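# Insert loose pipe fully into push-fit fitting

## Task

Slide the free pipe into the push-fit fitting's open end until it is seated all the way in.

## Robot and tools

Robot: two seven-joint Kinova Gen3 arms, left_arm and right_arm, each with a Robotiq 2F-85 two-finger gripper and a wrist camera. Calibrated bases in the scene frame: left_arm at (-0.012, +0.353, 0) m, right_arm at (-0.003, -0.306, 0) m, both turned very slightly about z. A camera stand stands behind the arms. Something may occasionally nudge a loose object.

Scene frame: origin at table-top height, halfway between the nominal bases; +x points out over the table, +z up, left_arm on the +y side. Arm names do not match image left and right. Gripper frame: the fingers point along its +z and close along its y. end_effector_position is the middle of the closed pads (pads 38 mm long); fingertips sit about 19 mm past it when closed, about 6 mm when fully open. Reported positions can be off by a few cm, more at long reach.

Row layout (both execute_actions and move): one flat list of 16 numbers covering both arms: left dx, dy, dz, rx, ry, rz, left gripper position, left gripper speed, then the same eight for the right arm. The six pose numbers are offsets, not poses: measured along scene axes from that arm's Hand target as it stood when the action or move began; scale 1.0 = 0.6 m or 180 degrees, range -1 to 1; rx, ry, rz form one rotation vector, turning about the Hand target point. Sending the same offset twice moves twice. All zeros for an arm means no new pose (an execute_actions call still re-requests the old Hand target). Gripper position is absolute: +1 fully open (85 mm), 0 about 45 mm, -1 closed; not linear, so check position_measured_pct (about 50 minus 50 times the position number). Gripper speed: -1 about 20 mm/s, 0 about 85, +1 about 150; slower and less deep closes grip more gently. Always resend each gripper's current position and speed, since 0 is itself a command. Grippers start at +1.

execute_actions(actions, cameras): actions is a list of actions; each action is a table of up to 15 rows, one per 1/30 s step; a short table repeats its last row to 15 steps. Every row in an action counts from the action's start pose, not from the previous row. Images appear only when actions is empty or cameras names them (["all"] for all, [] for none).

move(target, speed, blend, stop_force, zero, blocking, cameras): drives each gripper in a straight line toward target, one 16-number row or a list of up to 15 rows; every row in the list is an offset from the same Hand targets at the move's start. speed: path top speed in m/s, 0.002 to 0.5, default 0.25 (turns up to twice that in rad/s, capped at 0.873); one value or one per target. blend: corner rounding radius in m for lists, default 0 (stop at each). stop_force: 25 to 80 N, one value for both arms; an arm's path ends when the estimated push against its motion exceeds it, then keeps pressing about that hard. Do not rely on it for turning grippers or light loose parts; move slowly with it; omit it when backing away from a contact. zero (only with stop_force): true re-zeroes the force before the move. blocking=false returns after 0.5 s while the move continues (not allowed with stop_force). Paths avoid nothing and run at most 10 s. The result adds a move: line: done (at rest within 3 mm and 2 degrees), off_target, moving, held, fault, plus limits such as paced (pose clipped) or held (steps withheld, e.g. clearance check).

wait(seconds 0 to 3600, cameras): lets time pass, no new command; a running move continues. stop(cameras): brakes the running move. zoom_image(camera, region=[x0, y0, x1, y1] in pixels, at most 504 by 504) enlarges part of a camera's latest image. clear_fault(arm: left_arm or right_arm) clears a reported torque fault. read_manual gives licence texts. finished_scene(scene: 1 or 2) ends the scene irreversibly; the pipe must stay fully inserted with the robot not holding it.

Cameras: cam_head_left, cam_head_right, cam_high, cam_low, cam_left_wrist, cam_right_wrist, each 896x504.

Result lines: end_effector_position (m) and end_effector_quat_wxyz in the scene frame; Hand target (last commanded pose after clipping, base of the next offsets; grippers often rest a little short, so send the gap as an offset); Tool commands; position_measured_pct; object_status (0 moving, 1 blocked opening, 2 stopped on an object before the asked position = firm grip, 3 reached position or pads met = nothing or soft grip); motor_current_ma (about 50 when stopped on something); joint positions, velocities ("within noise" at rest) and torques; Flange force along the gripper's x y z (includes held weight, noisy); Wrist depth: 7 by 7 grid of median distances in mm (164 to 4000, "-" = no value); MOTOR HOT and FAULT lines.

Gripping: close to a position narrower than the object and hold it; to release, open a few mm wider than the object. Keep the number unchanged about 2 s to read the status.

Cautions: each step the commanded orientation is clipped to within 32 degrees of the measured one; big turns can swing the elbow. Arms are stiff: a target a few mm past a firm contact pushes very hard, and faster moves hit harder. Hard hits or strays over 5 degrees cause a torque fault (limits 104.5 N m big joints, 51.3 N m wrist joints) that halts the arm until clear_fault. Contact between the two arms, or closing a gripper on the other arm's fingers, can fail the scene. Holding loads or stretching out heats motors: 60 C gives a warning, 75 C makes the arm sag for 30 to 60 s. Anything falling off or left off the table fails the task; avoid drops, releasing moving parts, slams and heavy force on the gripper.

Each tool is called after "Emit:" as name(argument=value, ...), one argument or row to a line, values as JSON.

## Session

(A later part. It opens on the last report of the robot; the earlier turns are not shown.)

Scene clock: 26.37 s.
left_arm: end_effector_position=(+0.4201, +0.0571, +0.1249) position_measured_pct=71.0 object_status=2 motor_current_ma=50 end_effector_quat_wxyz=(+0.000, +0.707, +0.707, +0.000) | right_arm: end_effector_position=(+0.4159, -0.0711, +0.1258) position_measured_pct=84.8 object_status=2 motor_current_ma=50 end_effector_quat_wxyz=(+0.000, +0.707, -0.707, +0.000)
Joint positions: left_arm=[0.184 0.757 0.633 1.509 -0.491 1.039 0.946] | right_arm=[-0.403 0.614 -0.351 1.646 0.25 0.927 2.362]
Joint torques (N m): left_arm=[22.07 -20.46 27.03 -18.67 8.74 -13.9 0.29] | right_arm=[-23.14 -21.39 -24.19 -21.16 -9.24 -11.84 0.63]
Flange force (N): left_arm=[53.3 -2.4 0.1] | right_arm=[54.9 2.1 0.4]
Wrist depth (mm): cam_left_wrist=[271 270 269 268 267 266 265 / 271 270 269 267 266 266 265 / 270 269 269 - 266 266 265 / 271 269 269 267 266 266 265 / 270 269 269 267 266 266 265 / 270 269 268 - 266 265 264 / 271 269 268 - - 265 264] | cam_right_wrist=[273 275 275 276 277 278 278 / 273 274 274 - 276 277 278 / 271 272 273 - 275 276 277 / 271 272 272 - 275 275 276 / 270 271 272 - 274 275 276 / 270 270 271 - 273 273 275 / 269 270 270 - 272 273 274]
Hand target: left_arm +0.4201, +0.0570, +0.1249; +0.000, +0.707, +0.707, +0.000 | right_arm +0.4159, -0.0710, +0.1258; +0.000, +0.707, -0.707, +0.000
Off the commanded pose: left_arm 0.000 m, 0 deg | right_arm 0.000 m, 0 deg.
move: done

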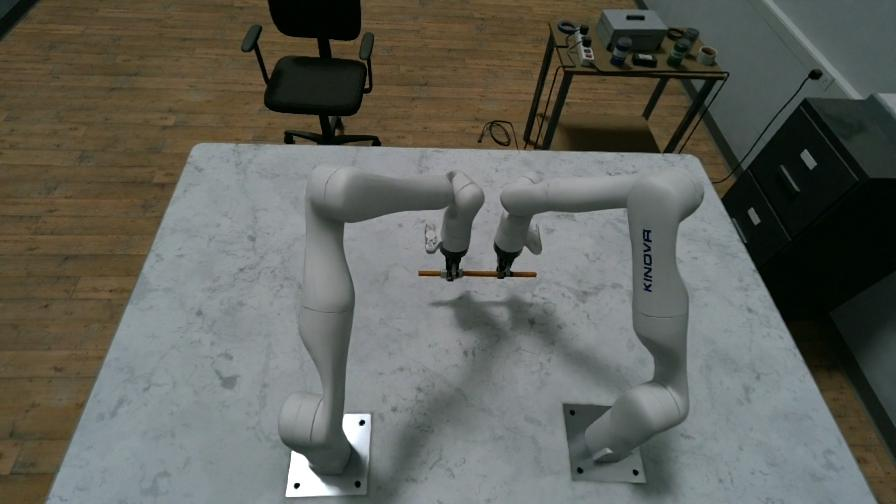

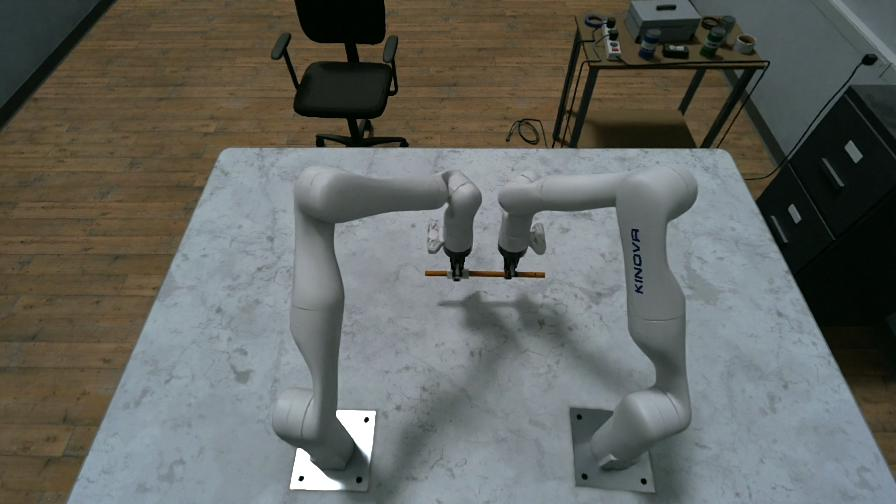

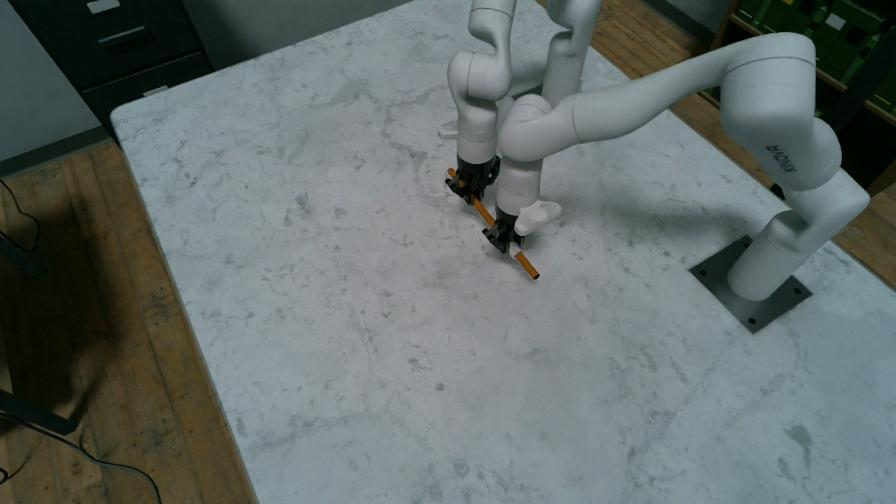

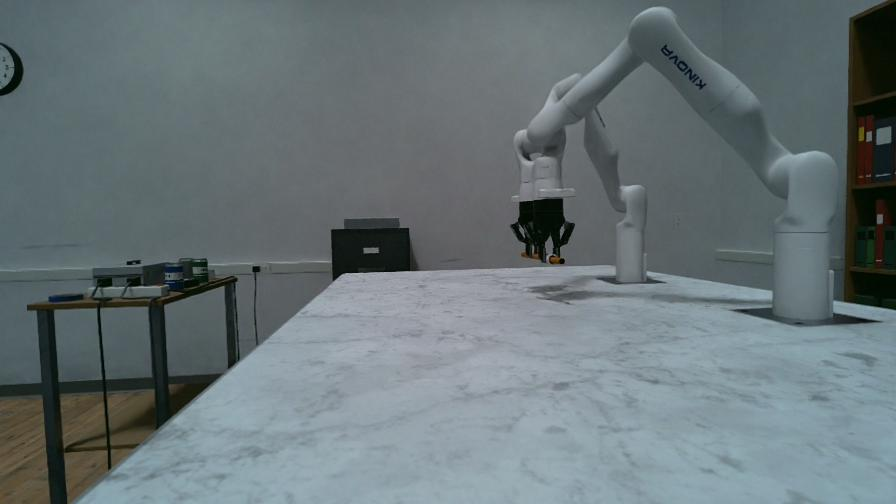

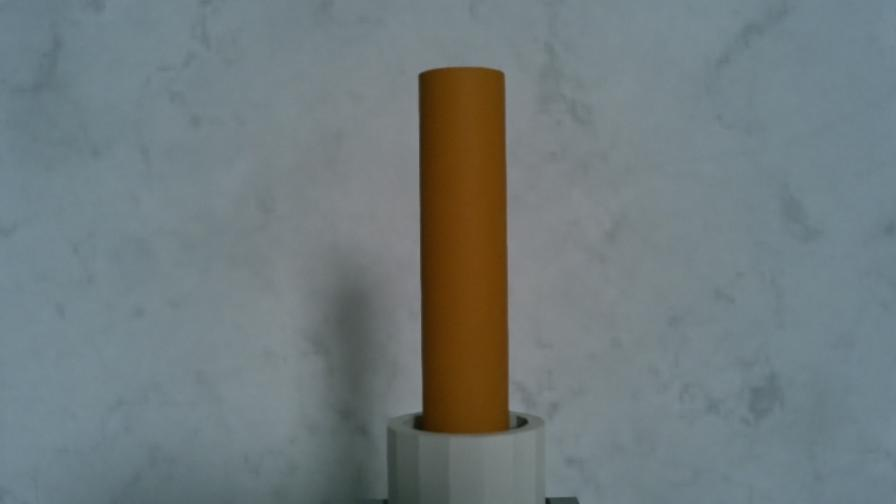

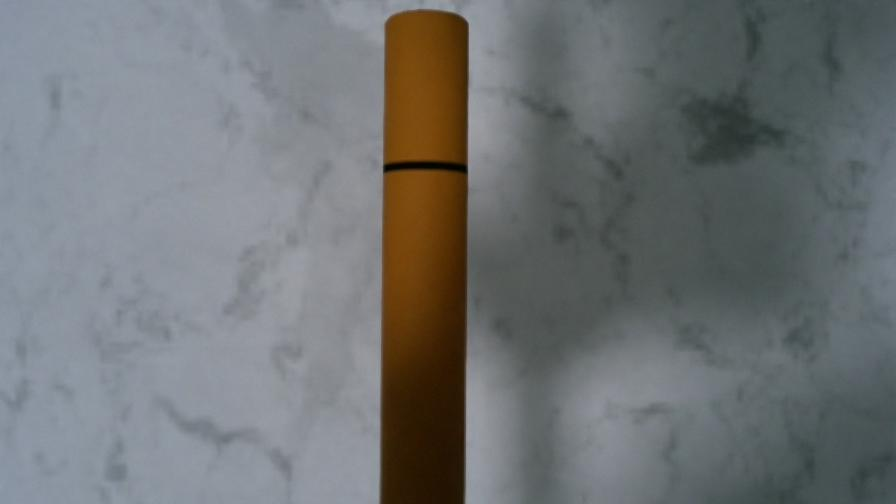

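Emit:
move(
  target=[0,0,0,0,0,0,-1,-1,0,0.01,0,0,0,0,-1,-1],
  speed=0.02,
  stop_force=30,
  cameras=["cam_head_left","cam_head_right","cam_high"],
)

Emit:
zoom_image(
  camera="cam_head_left",
  region=[410, 250, 550, 290],
)

Emit:
zoom_image(
  camera="cam_head_right",
  region=[455, 260, 485, 290],
)

Scene clock: 27.77 s.
left_arm: end_effector_position=(+0.4201, +0.0570, +0.1249) position_measured_pct=71.0 object_status=2 motor_current_ma=50 end_effector_quat_wxyz=(+0.000, +0.707, +0.707, +0.000) | right_arm: end_effector_position=(+0.4159, -0.0650, +0.1258) position_measured_pct=84.8 object_status=2 motor_current_ma=50 end_effector_quat_wxyz=(+0.000, +0.707, -0.707, +0.000)
Joint positions: left_arm=[0.183 0.757 0.633 1.509 -0.491 1.039 0.946] | right_arm=[-0.415 0.62 -0.351 1.635 0.251 0.932 2.352]
Joint torques (N m): left_arm=[30.19 -21.12 34.72 -22.48 11.75 -18.45 0.25] | right_arm=[-30.5 -22.64 -31.92 -26.16 -12.34 -16.19 0.59]
Flange force (N): left_arm=[72.0 -2.4 0.4] | right_arm=[72.7 2.3 0.1]
Wrist depth (mm): cam_left_wrist=[271 270 269 268 267 266 265 / 271 270 269 268 266 266 265 / 271 269 269 - 267 266 265 / 270 270 268 267 267 266 265 / 270 269 268 267 266 265 265 / 270 269 268 - 266 266 264 / 270 269 268 - - 265 264] | cam_right_wrist=[273 274 275 276 277 277 279 / 272 273 274 - 276 277 278 / 272 272 273 - 275 276 277 / 272 271 273 - 275 276 276 / 270 271 272 - 274 275 276 / 269 271 271 - 273 274 274 / 268 270 270 - 272 273 274]
Hand target: left_arm +0.4201, +0.0570, +0.1249; +0.000, +0.707, +0.707, +0.000 | right_arm +0.4159, -0.0650, +0.1258; +0.000, +0.707, -0.707, +0.000
Off the commanded pose: left_arm 0.000 m, 0 deg | right_arm 0.000 m, 0 deg.
move: done

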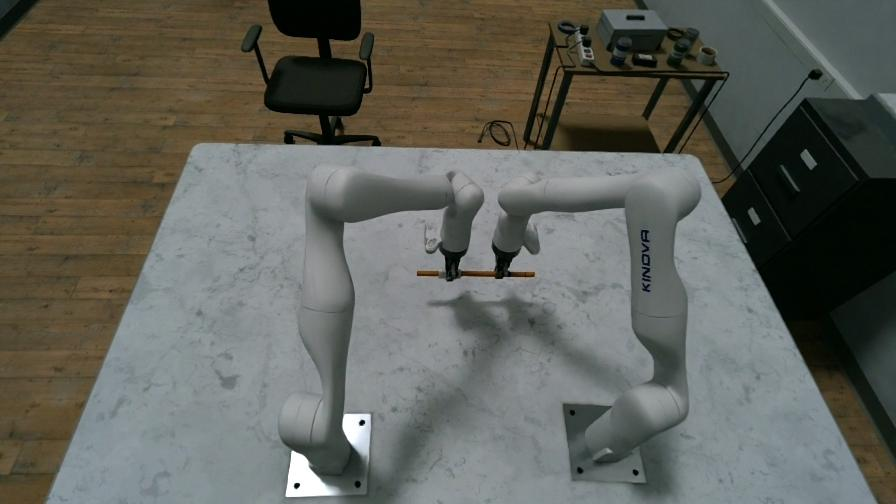

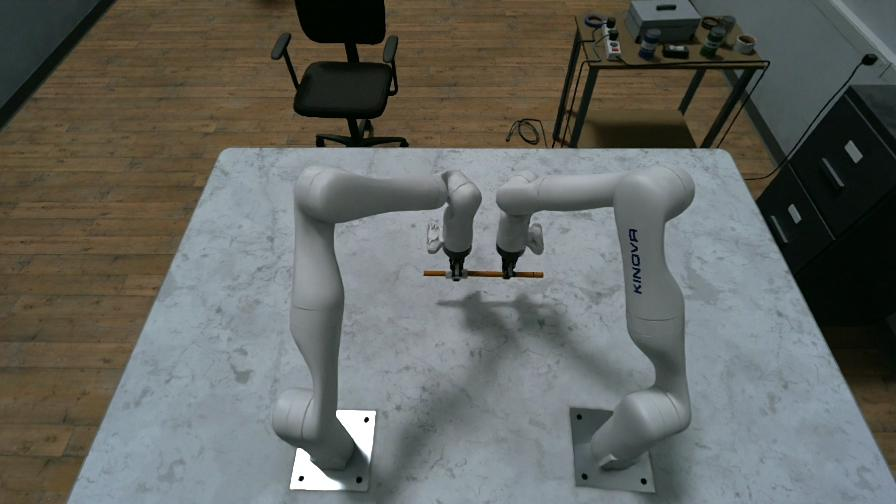

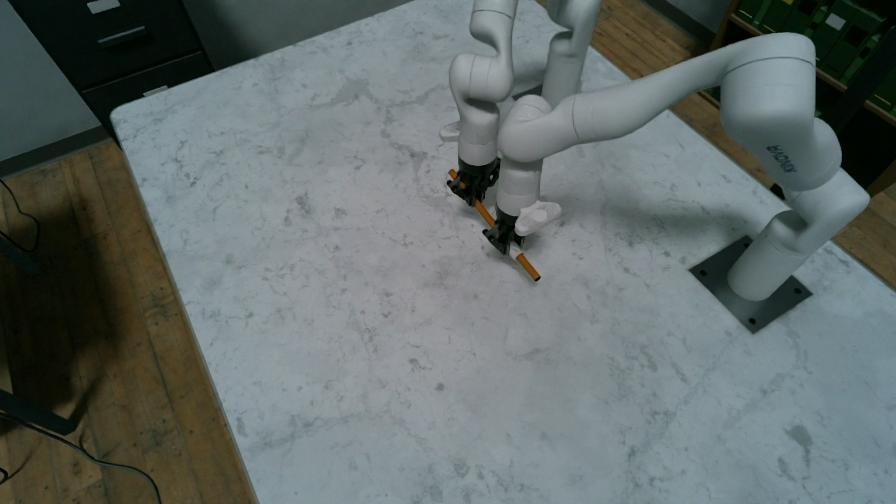

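Scaled by 3.600 from the camera's image (finer frame: 1280x720).

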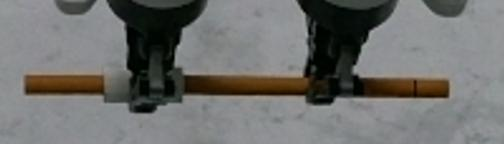

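Scaled by 16.800 from the camera's image (finer frame: 1280x720).

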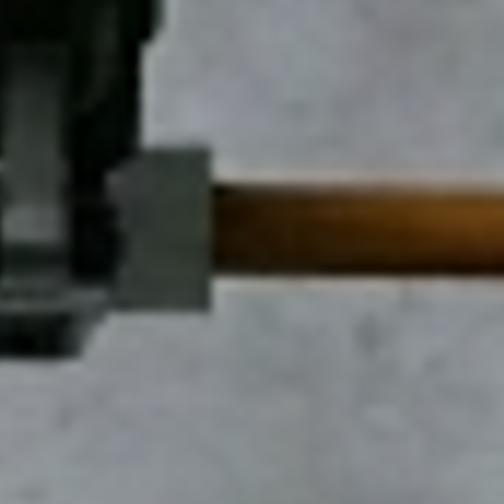

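Emit:
move(
  target=[0,0,0,0,0,0,-1,-1,0,-0.02,0,0,0,0,-1,-1],
  speed=0.05,
)

Scene clock: 28.63 s.
left_arm: end_effector_position=(+0.4201, +0.0566, +0.1251) position_measured_pct=71.0 object_status=2 motor_current_ma=50 end_effector_quat_wxyz=(+0.000, +0.708, +0.707, +0.000) | right_arm: end_effector_position=(+0.4159, -0.0767, +0.1259) position_measured_pct=84.8 object_status=2 motor_current_ma=50 end_effector_quat_wxyz=(+0.000, +0.707, -0.707, +0.000)
Joint positions: left_arm=[0.184 0.757 0.633 1.508 -0.491 1.039 0.946] | right_arm=[-0.391 0.609 -0.352 1.657 0.25 0.921 2.372]
Joint velocities: left_arm=[within noise] | right_arm=[0.004 -0.001 0.004 0.002 0.005 0 0]
Joint torques (N m): left_arm=[-1.39 -19.13 4.55 -7.27 -0.08 -0.29 0.18] | right_arm=[-1.19 -17.72 -0.62 -7.3 0.13 0.47 0.7]
Flange force (N): left_arm=[-2.1 -1.3 0.3] | right_arm=[2.8 3.1 0.0]
Wrist depth (mm): cam_left_wrist=[271 270 269 268 267 266 265 / 271 270 269 268 267 266 265 / 271 270 269 - 267 266 265 / 271 270 269 268 267 266 265 / 271 270 269 268 267 266 266 / 271 270 269 - 267 266 266 / 271 270 269 - - 267 265] | cam_right_wrist=[273 274 274 275 276 277 278 / 273 274 274 - 276 276 278 / 273 273 274 - 275 276 277 / 272 273 273 - 274 275 276 / 271 271 273 - 274 274 276 / 270 271 273 - 273 274 275 / 269 271 271 - 274 274 275]
Hand target: left_arm +0.4201, +0.0570, +0.1249; +0.000, +0.707, +0.707, +0.000 | right_arm +0.4159, -0.0770, +0.1258; +0.000, +0.707, -0.707, +0.000
Off the commanded pose: left_arm 0.000 m, 0 deg | right_arm 0.000 m, 0 deg.
move: done

Emit:
move(
  target=[0,0,-0.155,0,0,0,-1,-1,0,0,-0.155,0,0,0,-1,-1],
  speed=0.15,
)

Emit:
move(
  target=[0,0,-0.012,0,0,0,-1,-1,0,0,-0.012,0,0,0,-1,-1],
  speed=0.01,
  stop_force=25,
  cameras=["cam_low","cam_head_left","cam_head_right"],
)

Emit:
zoom_image(
  camera="cam_low",
  region=[500, 230, 590, 300],
)

Emit:
zoom_image(
  camera="cam_head_left",
  region=[410, 260, 550, 310],
)

Scene clock: 29.90 s.
left_arm: end_effector_position=(+0.4201, +0.0570, +0.0320) position_measured_pct=71.0 object_status=2 motor_current_ma=50 end_effector_quat_wxyz=(+0.000, +0.707, +0.707, +0.000) | right_arm: end_effector_position=(+0.4159, -0.0771, +0.0328) position_measured_pct=84.8 object_status=2 motor_current_ma=50 end_effector_quat_wxyz=(+0.000, +0.707, -0.707, +0.000)
Joint positions: left_arm=[0.225 0.893 0.552 1.581 -0.582 0.838 1.017] | right_arm=[-0.426 0.764 -0.299 1.733 0.324 0.694 2.31]
Joint torques (N m): left_arm=[-2.85 -19.39 3.1 -3.54 -0.41 1.36 0.06] | right_arm=[1.62 -18.82 2.5 -5.39 1.01 1.16 0.52]
Flange force (N): left_arm=[-7.7 1.3 0.5] | right_arm=[-2.5 4.2 -1.2]
Wrist depth (mm): cam_left_wrist=[177 176 176 175 175 174 174 / 177 177 176 - 175 174 174 / 177 177 176 - 175 174 174 / 177 176 176 - 175 174 174 / 177 176 176 - 175 174 174 / 177 176 176 - 175 174 174 / 177 177 176 - 175 174 174] | cam_right_wrist=[180 181 181 182 182 182 183 / 180 180 181 - 182 182 183 / 179 180 180 - 181 182 183 / 179 179 180 181 181 181 182 / 179 179 180 - 180 181 182 / 178 178 179 - 180 181 181 / 178 178 179 - 180 181 181]
Hand target: left_arm +0.4201, +0.0570, +0.0319; +0.000, +0.707, +0.707, +0.000 | right_arm +0.4159, -0.0771, +0.0328; +0.000, +0.707, -0.707, +0.000
Off the commanded pose: left_arm 0.000 m, 0 deg | right_arm 0.000 m, 0 deg.
move: done

Scene clock: 31.50 s.
left_arm: end_effector_position=(+0.4202, +0.0569, +0.0255) position_measured_pct=71.0 object_status=2 motor_current_ma=50 end_effector_quat_wxyz=(+0.000, +0.707, +0.707, +0.000) | right_arm: end_effector_position=(+0.4159, -0.0771, +0.0256) position_measured_pct=84.8 object_status=2 motor_current_ma=50 end_effector_quat_wxyz=(+0.000, +0.707, -0.707, +0.000)
Joint positions: left_arm=[0.229 0.904 0.546 1.583 -0.589 0.824 1.022] | right_arm=[-0.43 0.778 -0.294 1.736 0.33 0.677 2.305]
Joint torques (N m): left_arm=[-2.29 -2.94 -0.84 -0.45 -0.74 -1.48 0.32] | right_arm=[-0.88 -14.78 0.22 -4.11 0.2 0.54 0.57]
Flange force (N): left_arm=[-2.2 -3.9 -37.7] | right_arm=[2.6 2.7 -9.8]
Wrist depth (mm): cam_left_wrist=[171 171 170 170 169 169 168 / 171 171 170 - 169 169 169 / 171 171 170 - 169 169 168 / 171 171 170 - 169 169 168 / 171 171 171 - 169 169 168 / 171 171 170 - 169 169 168 / 171 171 171 - 169 169 169] | cam_right_wrist=[173 174 174 175 175 175 176 / 173 173 174 - 175 175 176 / 172 173 173 - 174 175 175 / 172 172 173 174 174 175 175 / 172 172 173 - 173 174 175 / 172 172 172 - 173 174 174 / 171 171 172 - 173 173 174]
Hand target: left_arm +0.4202, +0.0569, +0.0255; +0.000, +0.707, +0.707, +0.000 (not the last commanded pose) | right_arm +0.4159, -0.0770, +0.0256; +0.000, +0.707, -0.707, +0.000
Off the commanded pose: left_arm 0.001 m, 0 deg | right_arm 0.000 m, 0 deg.
move: contact (left_arm)
Images, in order (width x height): cam_head_left 896x504, cam_head_right 896x504, cam_low 896x504.

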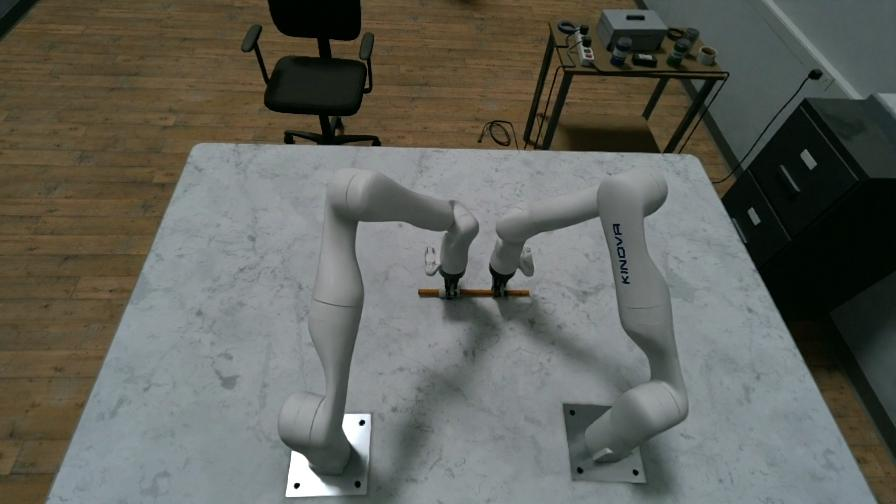

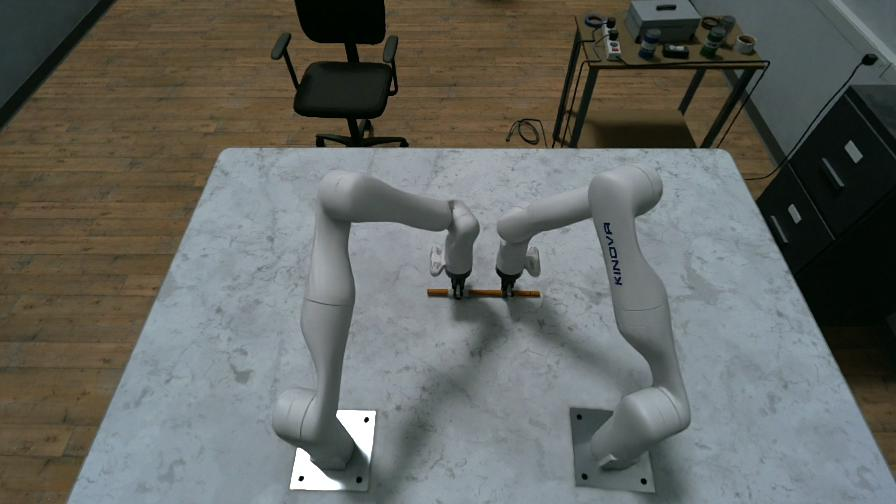

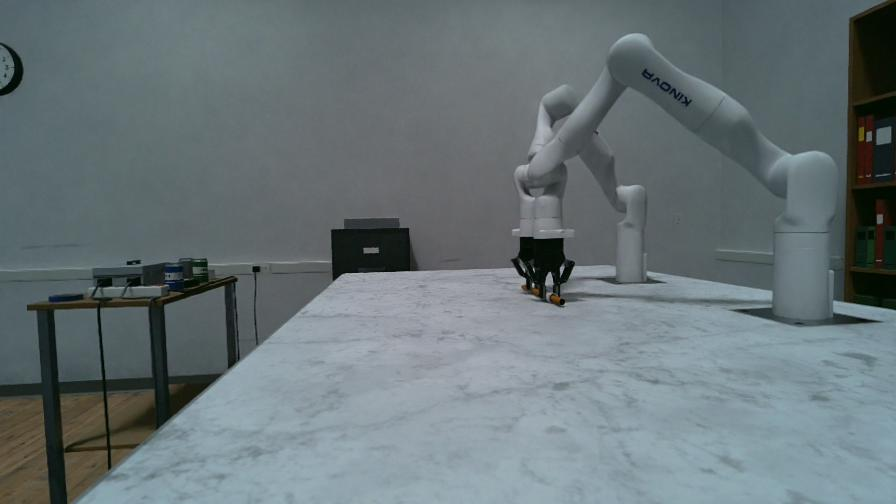

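Scaled by 5.600 from the camera's image (finer frame: 1280x720).

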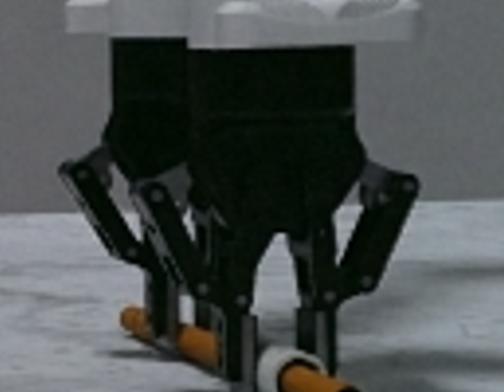

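Scaled by 3.600 from the camera's image (finer frame: 1280x720).

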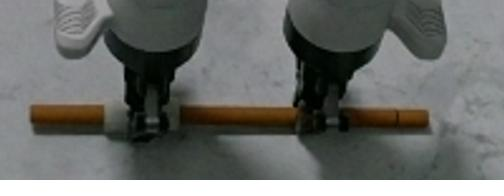

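Emit:
move(
  target=[
    [0,0,0,0,0,0,0.2,-1,0,0,0,0,0,0,0,-1],
    [0,0,0.2,0,0,0,0.2,-1,0,0,0.2,0,0,0,0,-1],
  ],
  speed=0.12,
  cameras=["cam_head_left","cam_head_right","cam_low"],
)

Emit:
zoom_image(
  camera="cam_head_left",
  region=[410, 260, 550, 310],
)

Scene clock: 34.90 s.
left_arm: end_effector_position=(+0.4202, +0.0569, +0.1455) position_measured_pct=39.8 object_status=3 motor_current_ma=0 end_effector_quat_wxyz=(+0.000, +0.707, +0.707, +0.000) | right_arm: end_effector_position=(+0.4159, -0.0770, +0.1456) position_measured_pct=49.8 object_status=3 motor_current_ma=0 end_effector_quat_wxyz=(+0.000, +0.707, -0.707, +0.000)
Joint positions: left_arm=[0.176 0.731 0.648 1.484 -0.473 1.086 0.932] | right_arm=[-0.384 0.581 -0.361 1.632 0.236 0.973 2.383]
Joint torques (N m): left_arm=[-1.14 -17.96 4.53 -6.66 0.01 -0.15 0.14] | right_arm=[-0.99 -18.24 -0.53 -8.19 0.11 0.36 0.61]
Flange force (N): left_arm=[-2.4 -0.1 -1.7] | right_arm=[2.8 3.8 1.8]
Wrist depth (mm): cam_left_wrist=[291 290 289 288 287 286 286 / 291 290 289 288 287 287 286 / 291 290 289 288 288 287 286 / 291 290 289 288 288 287 286 / 291 290 290 288 288 286 286 / 291 290 290 266 288 287 286 / 292 291 289 267 288 286 286] | cam_right_wrist=[293 294 295 295 297 298 299 / 293 294 294 295 296 297 298 / 291 293 294 294 295 296 297 / 291 292 293 294 295 296 296 / 291 291 292 292 294 295 295 / 290 291 292 292 294 295 295 / 289 291 291 292 293 294 295]
Hand target: left_arm +0.4202, +0.0569, +0.1455; +0.000, +0.707, +0.707, +0.000 | right_arm +0.4159, -0.0770, +0.1456; +0.000, +0.707, -0.707, +0.000
Off the commanded pose: left_arm 0.000 m, 0 deg | right_arm 0.000 m, 0 deg.
move: done

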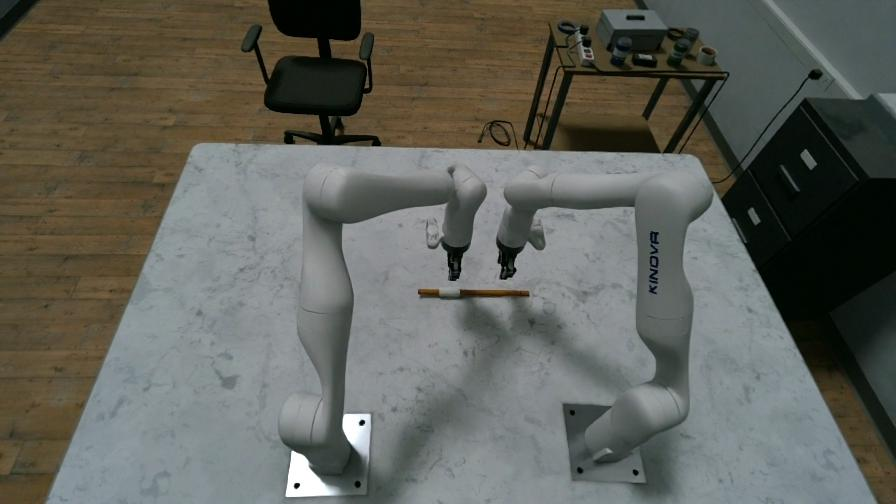

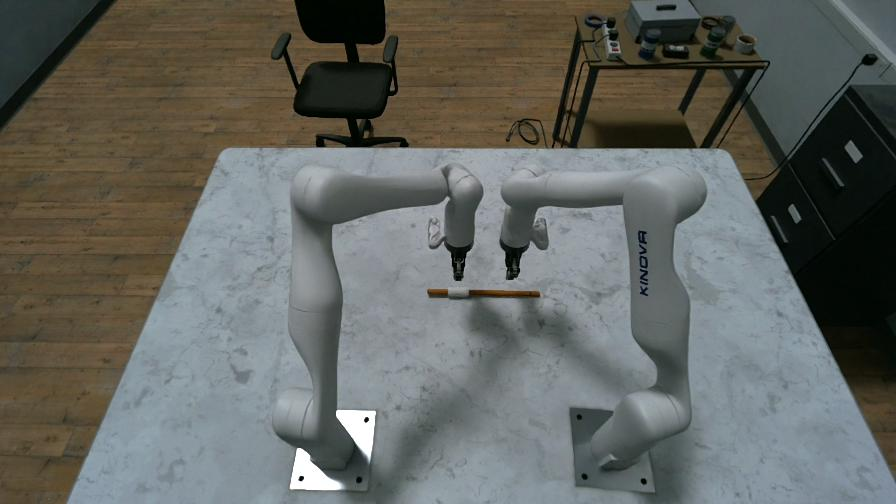

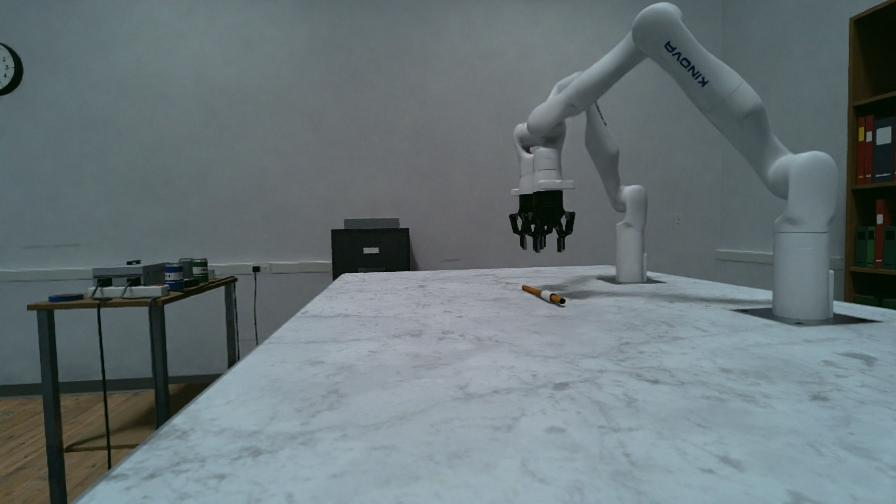

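Scaled by 3.600 from the camera's image (finer frame: 1280x720).

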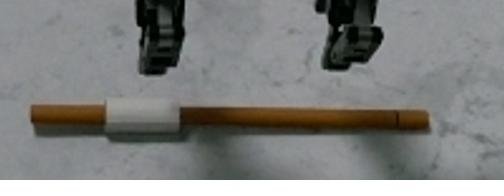

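Emit:
finished_scene(
  scene=1,
)

The scene is finished: the task was done.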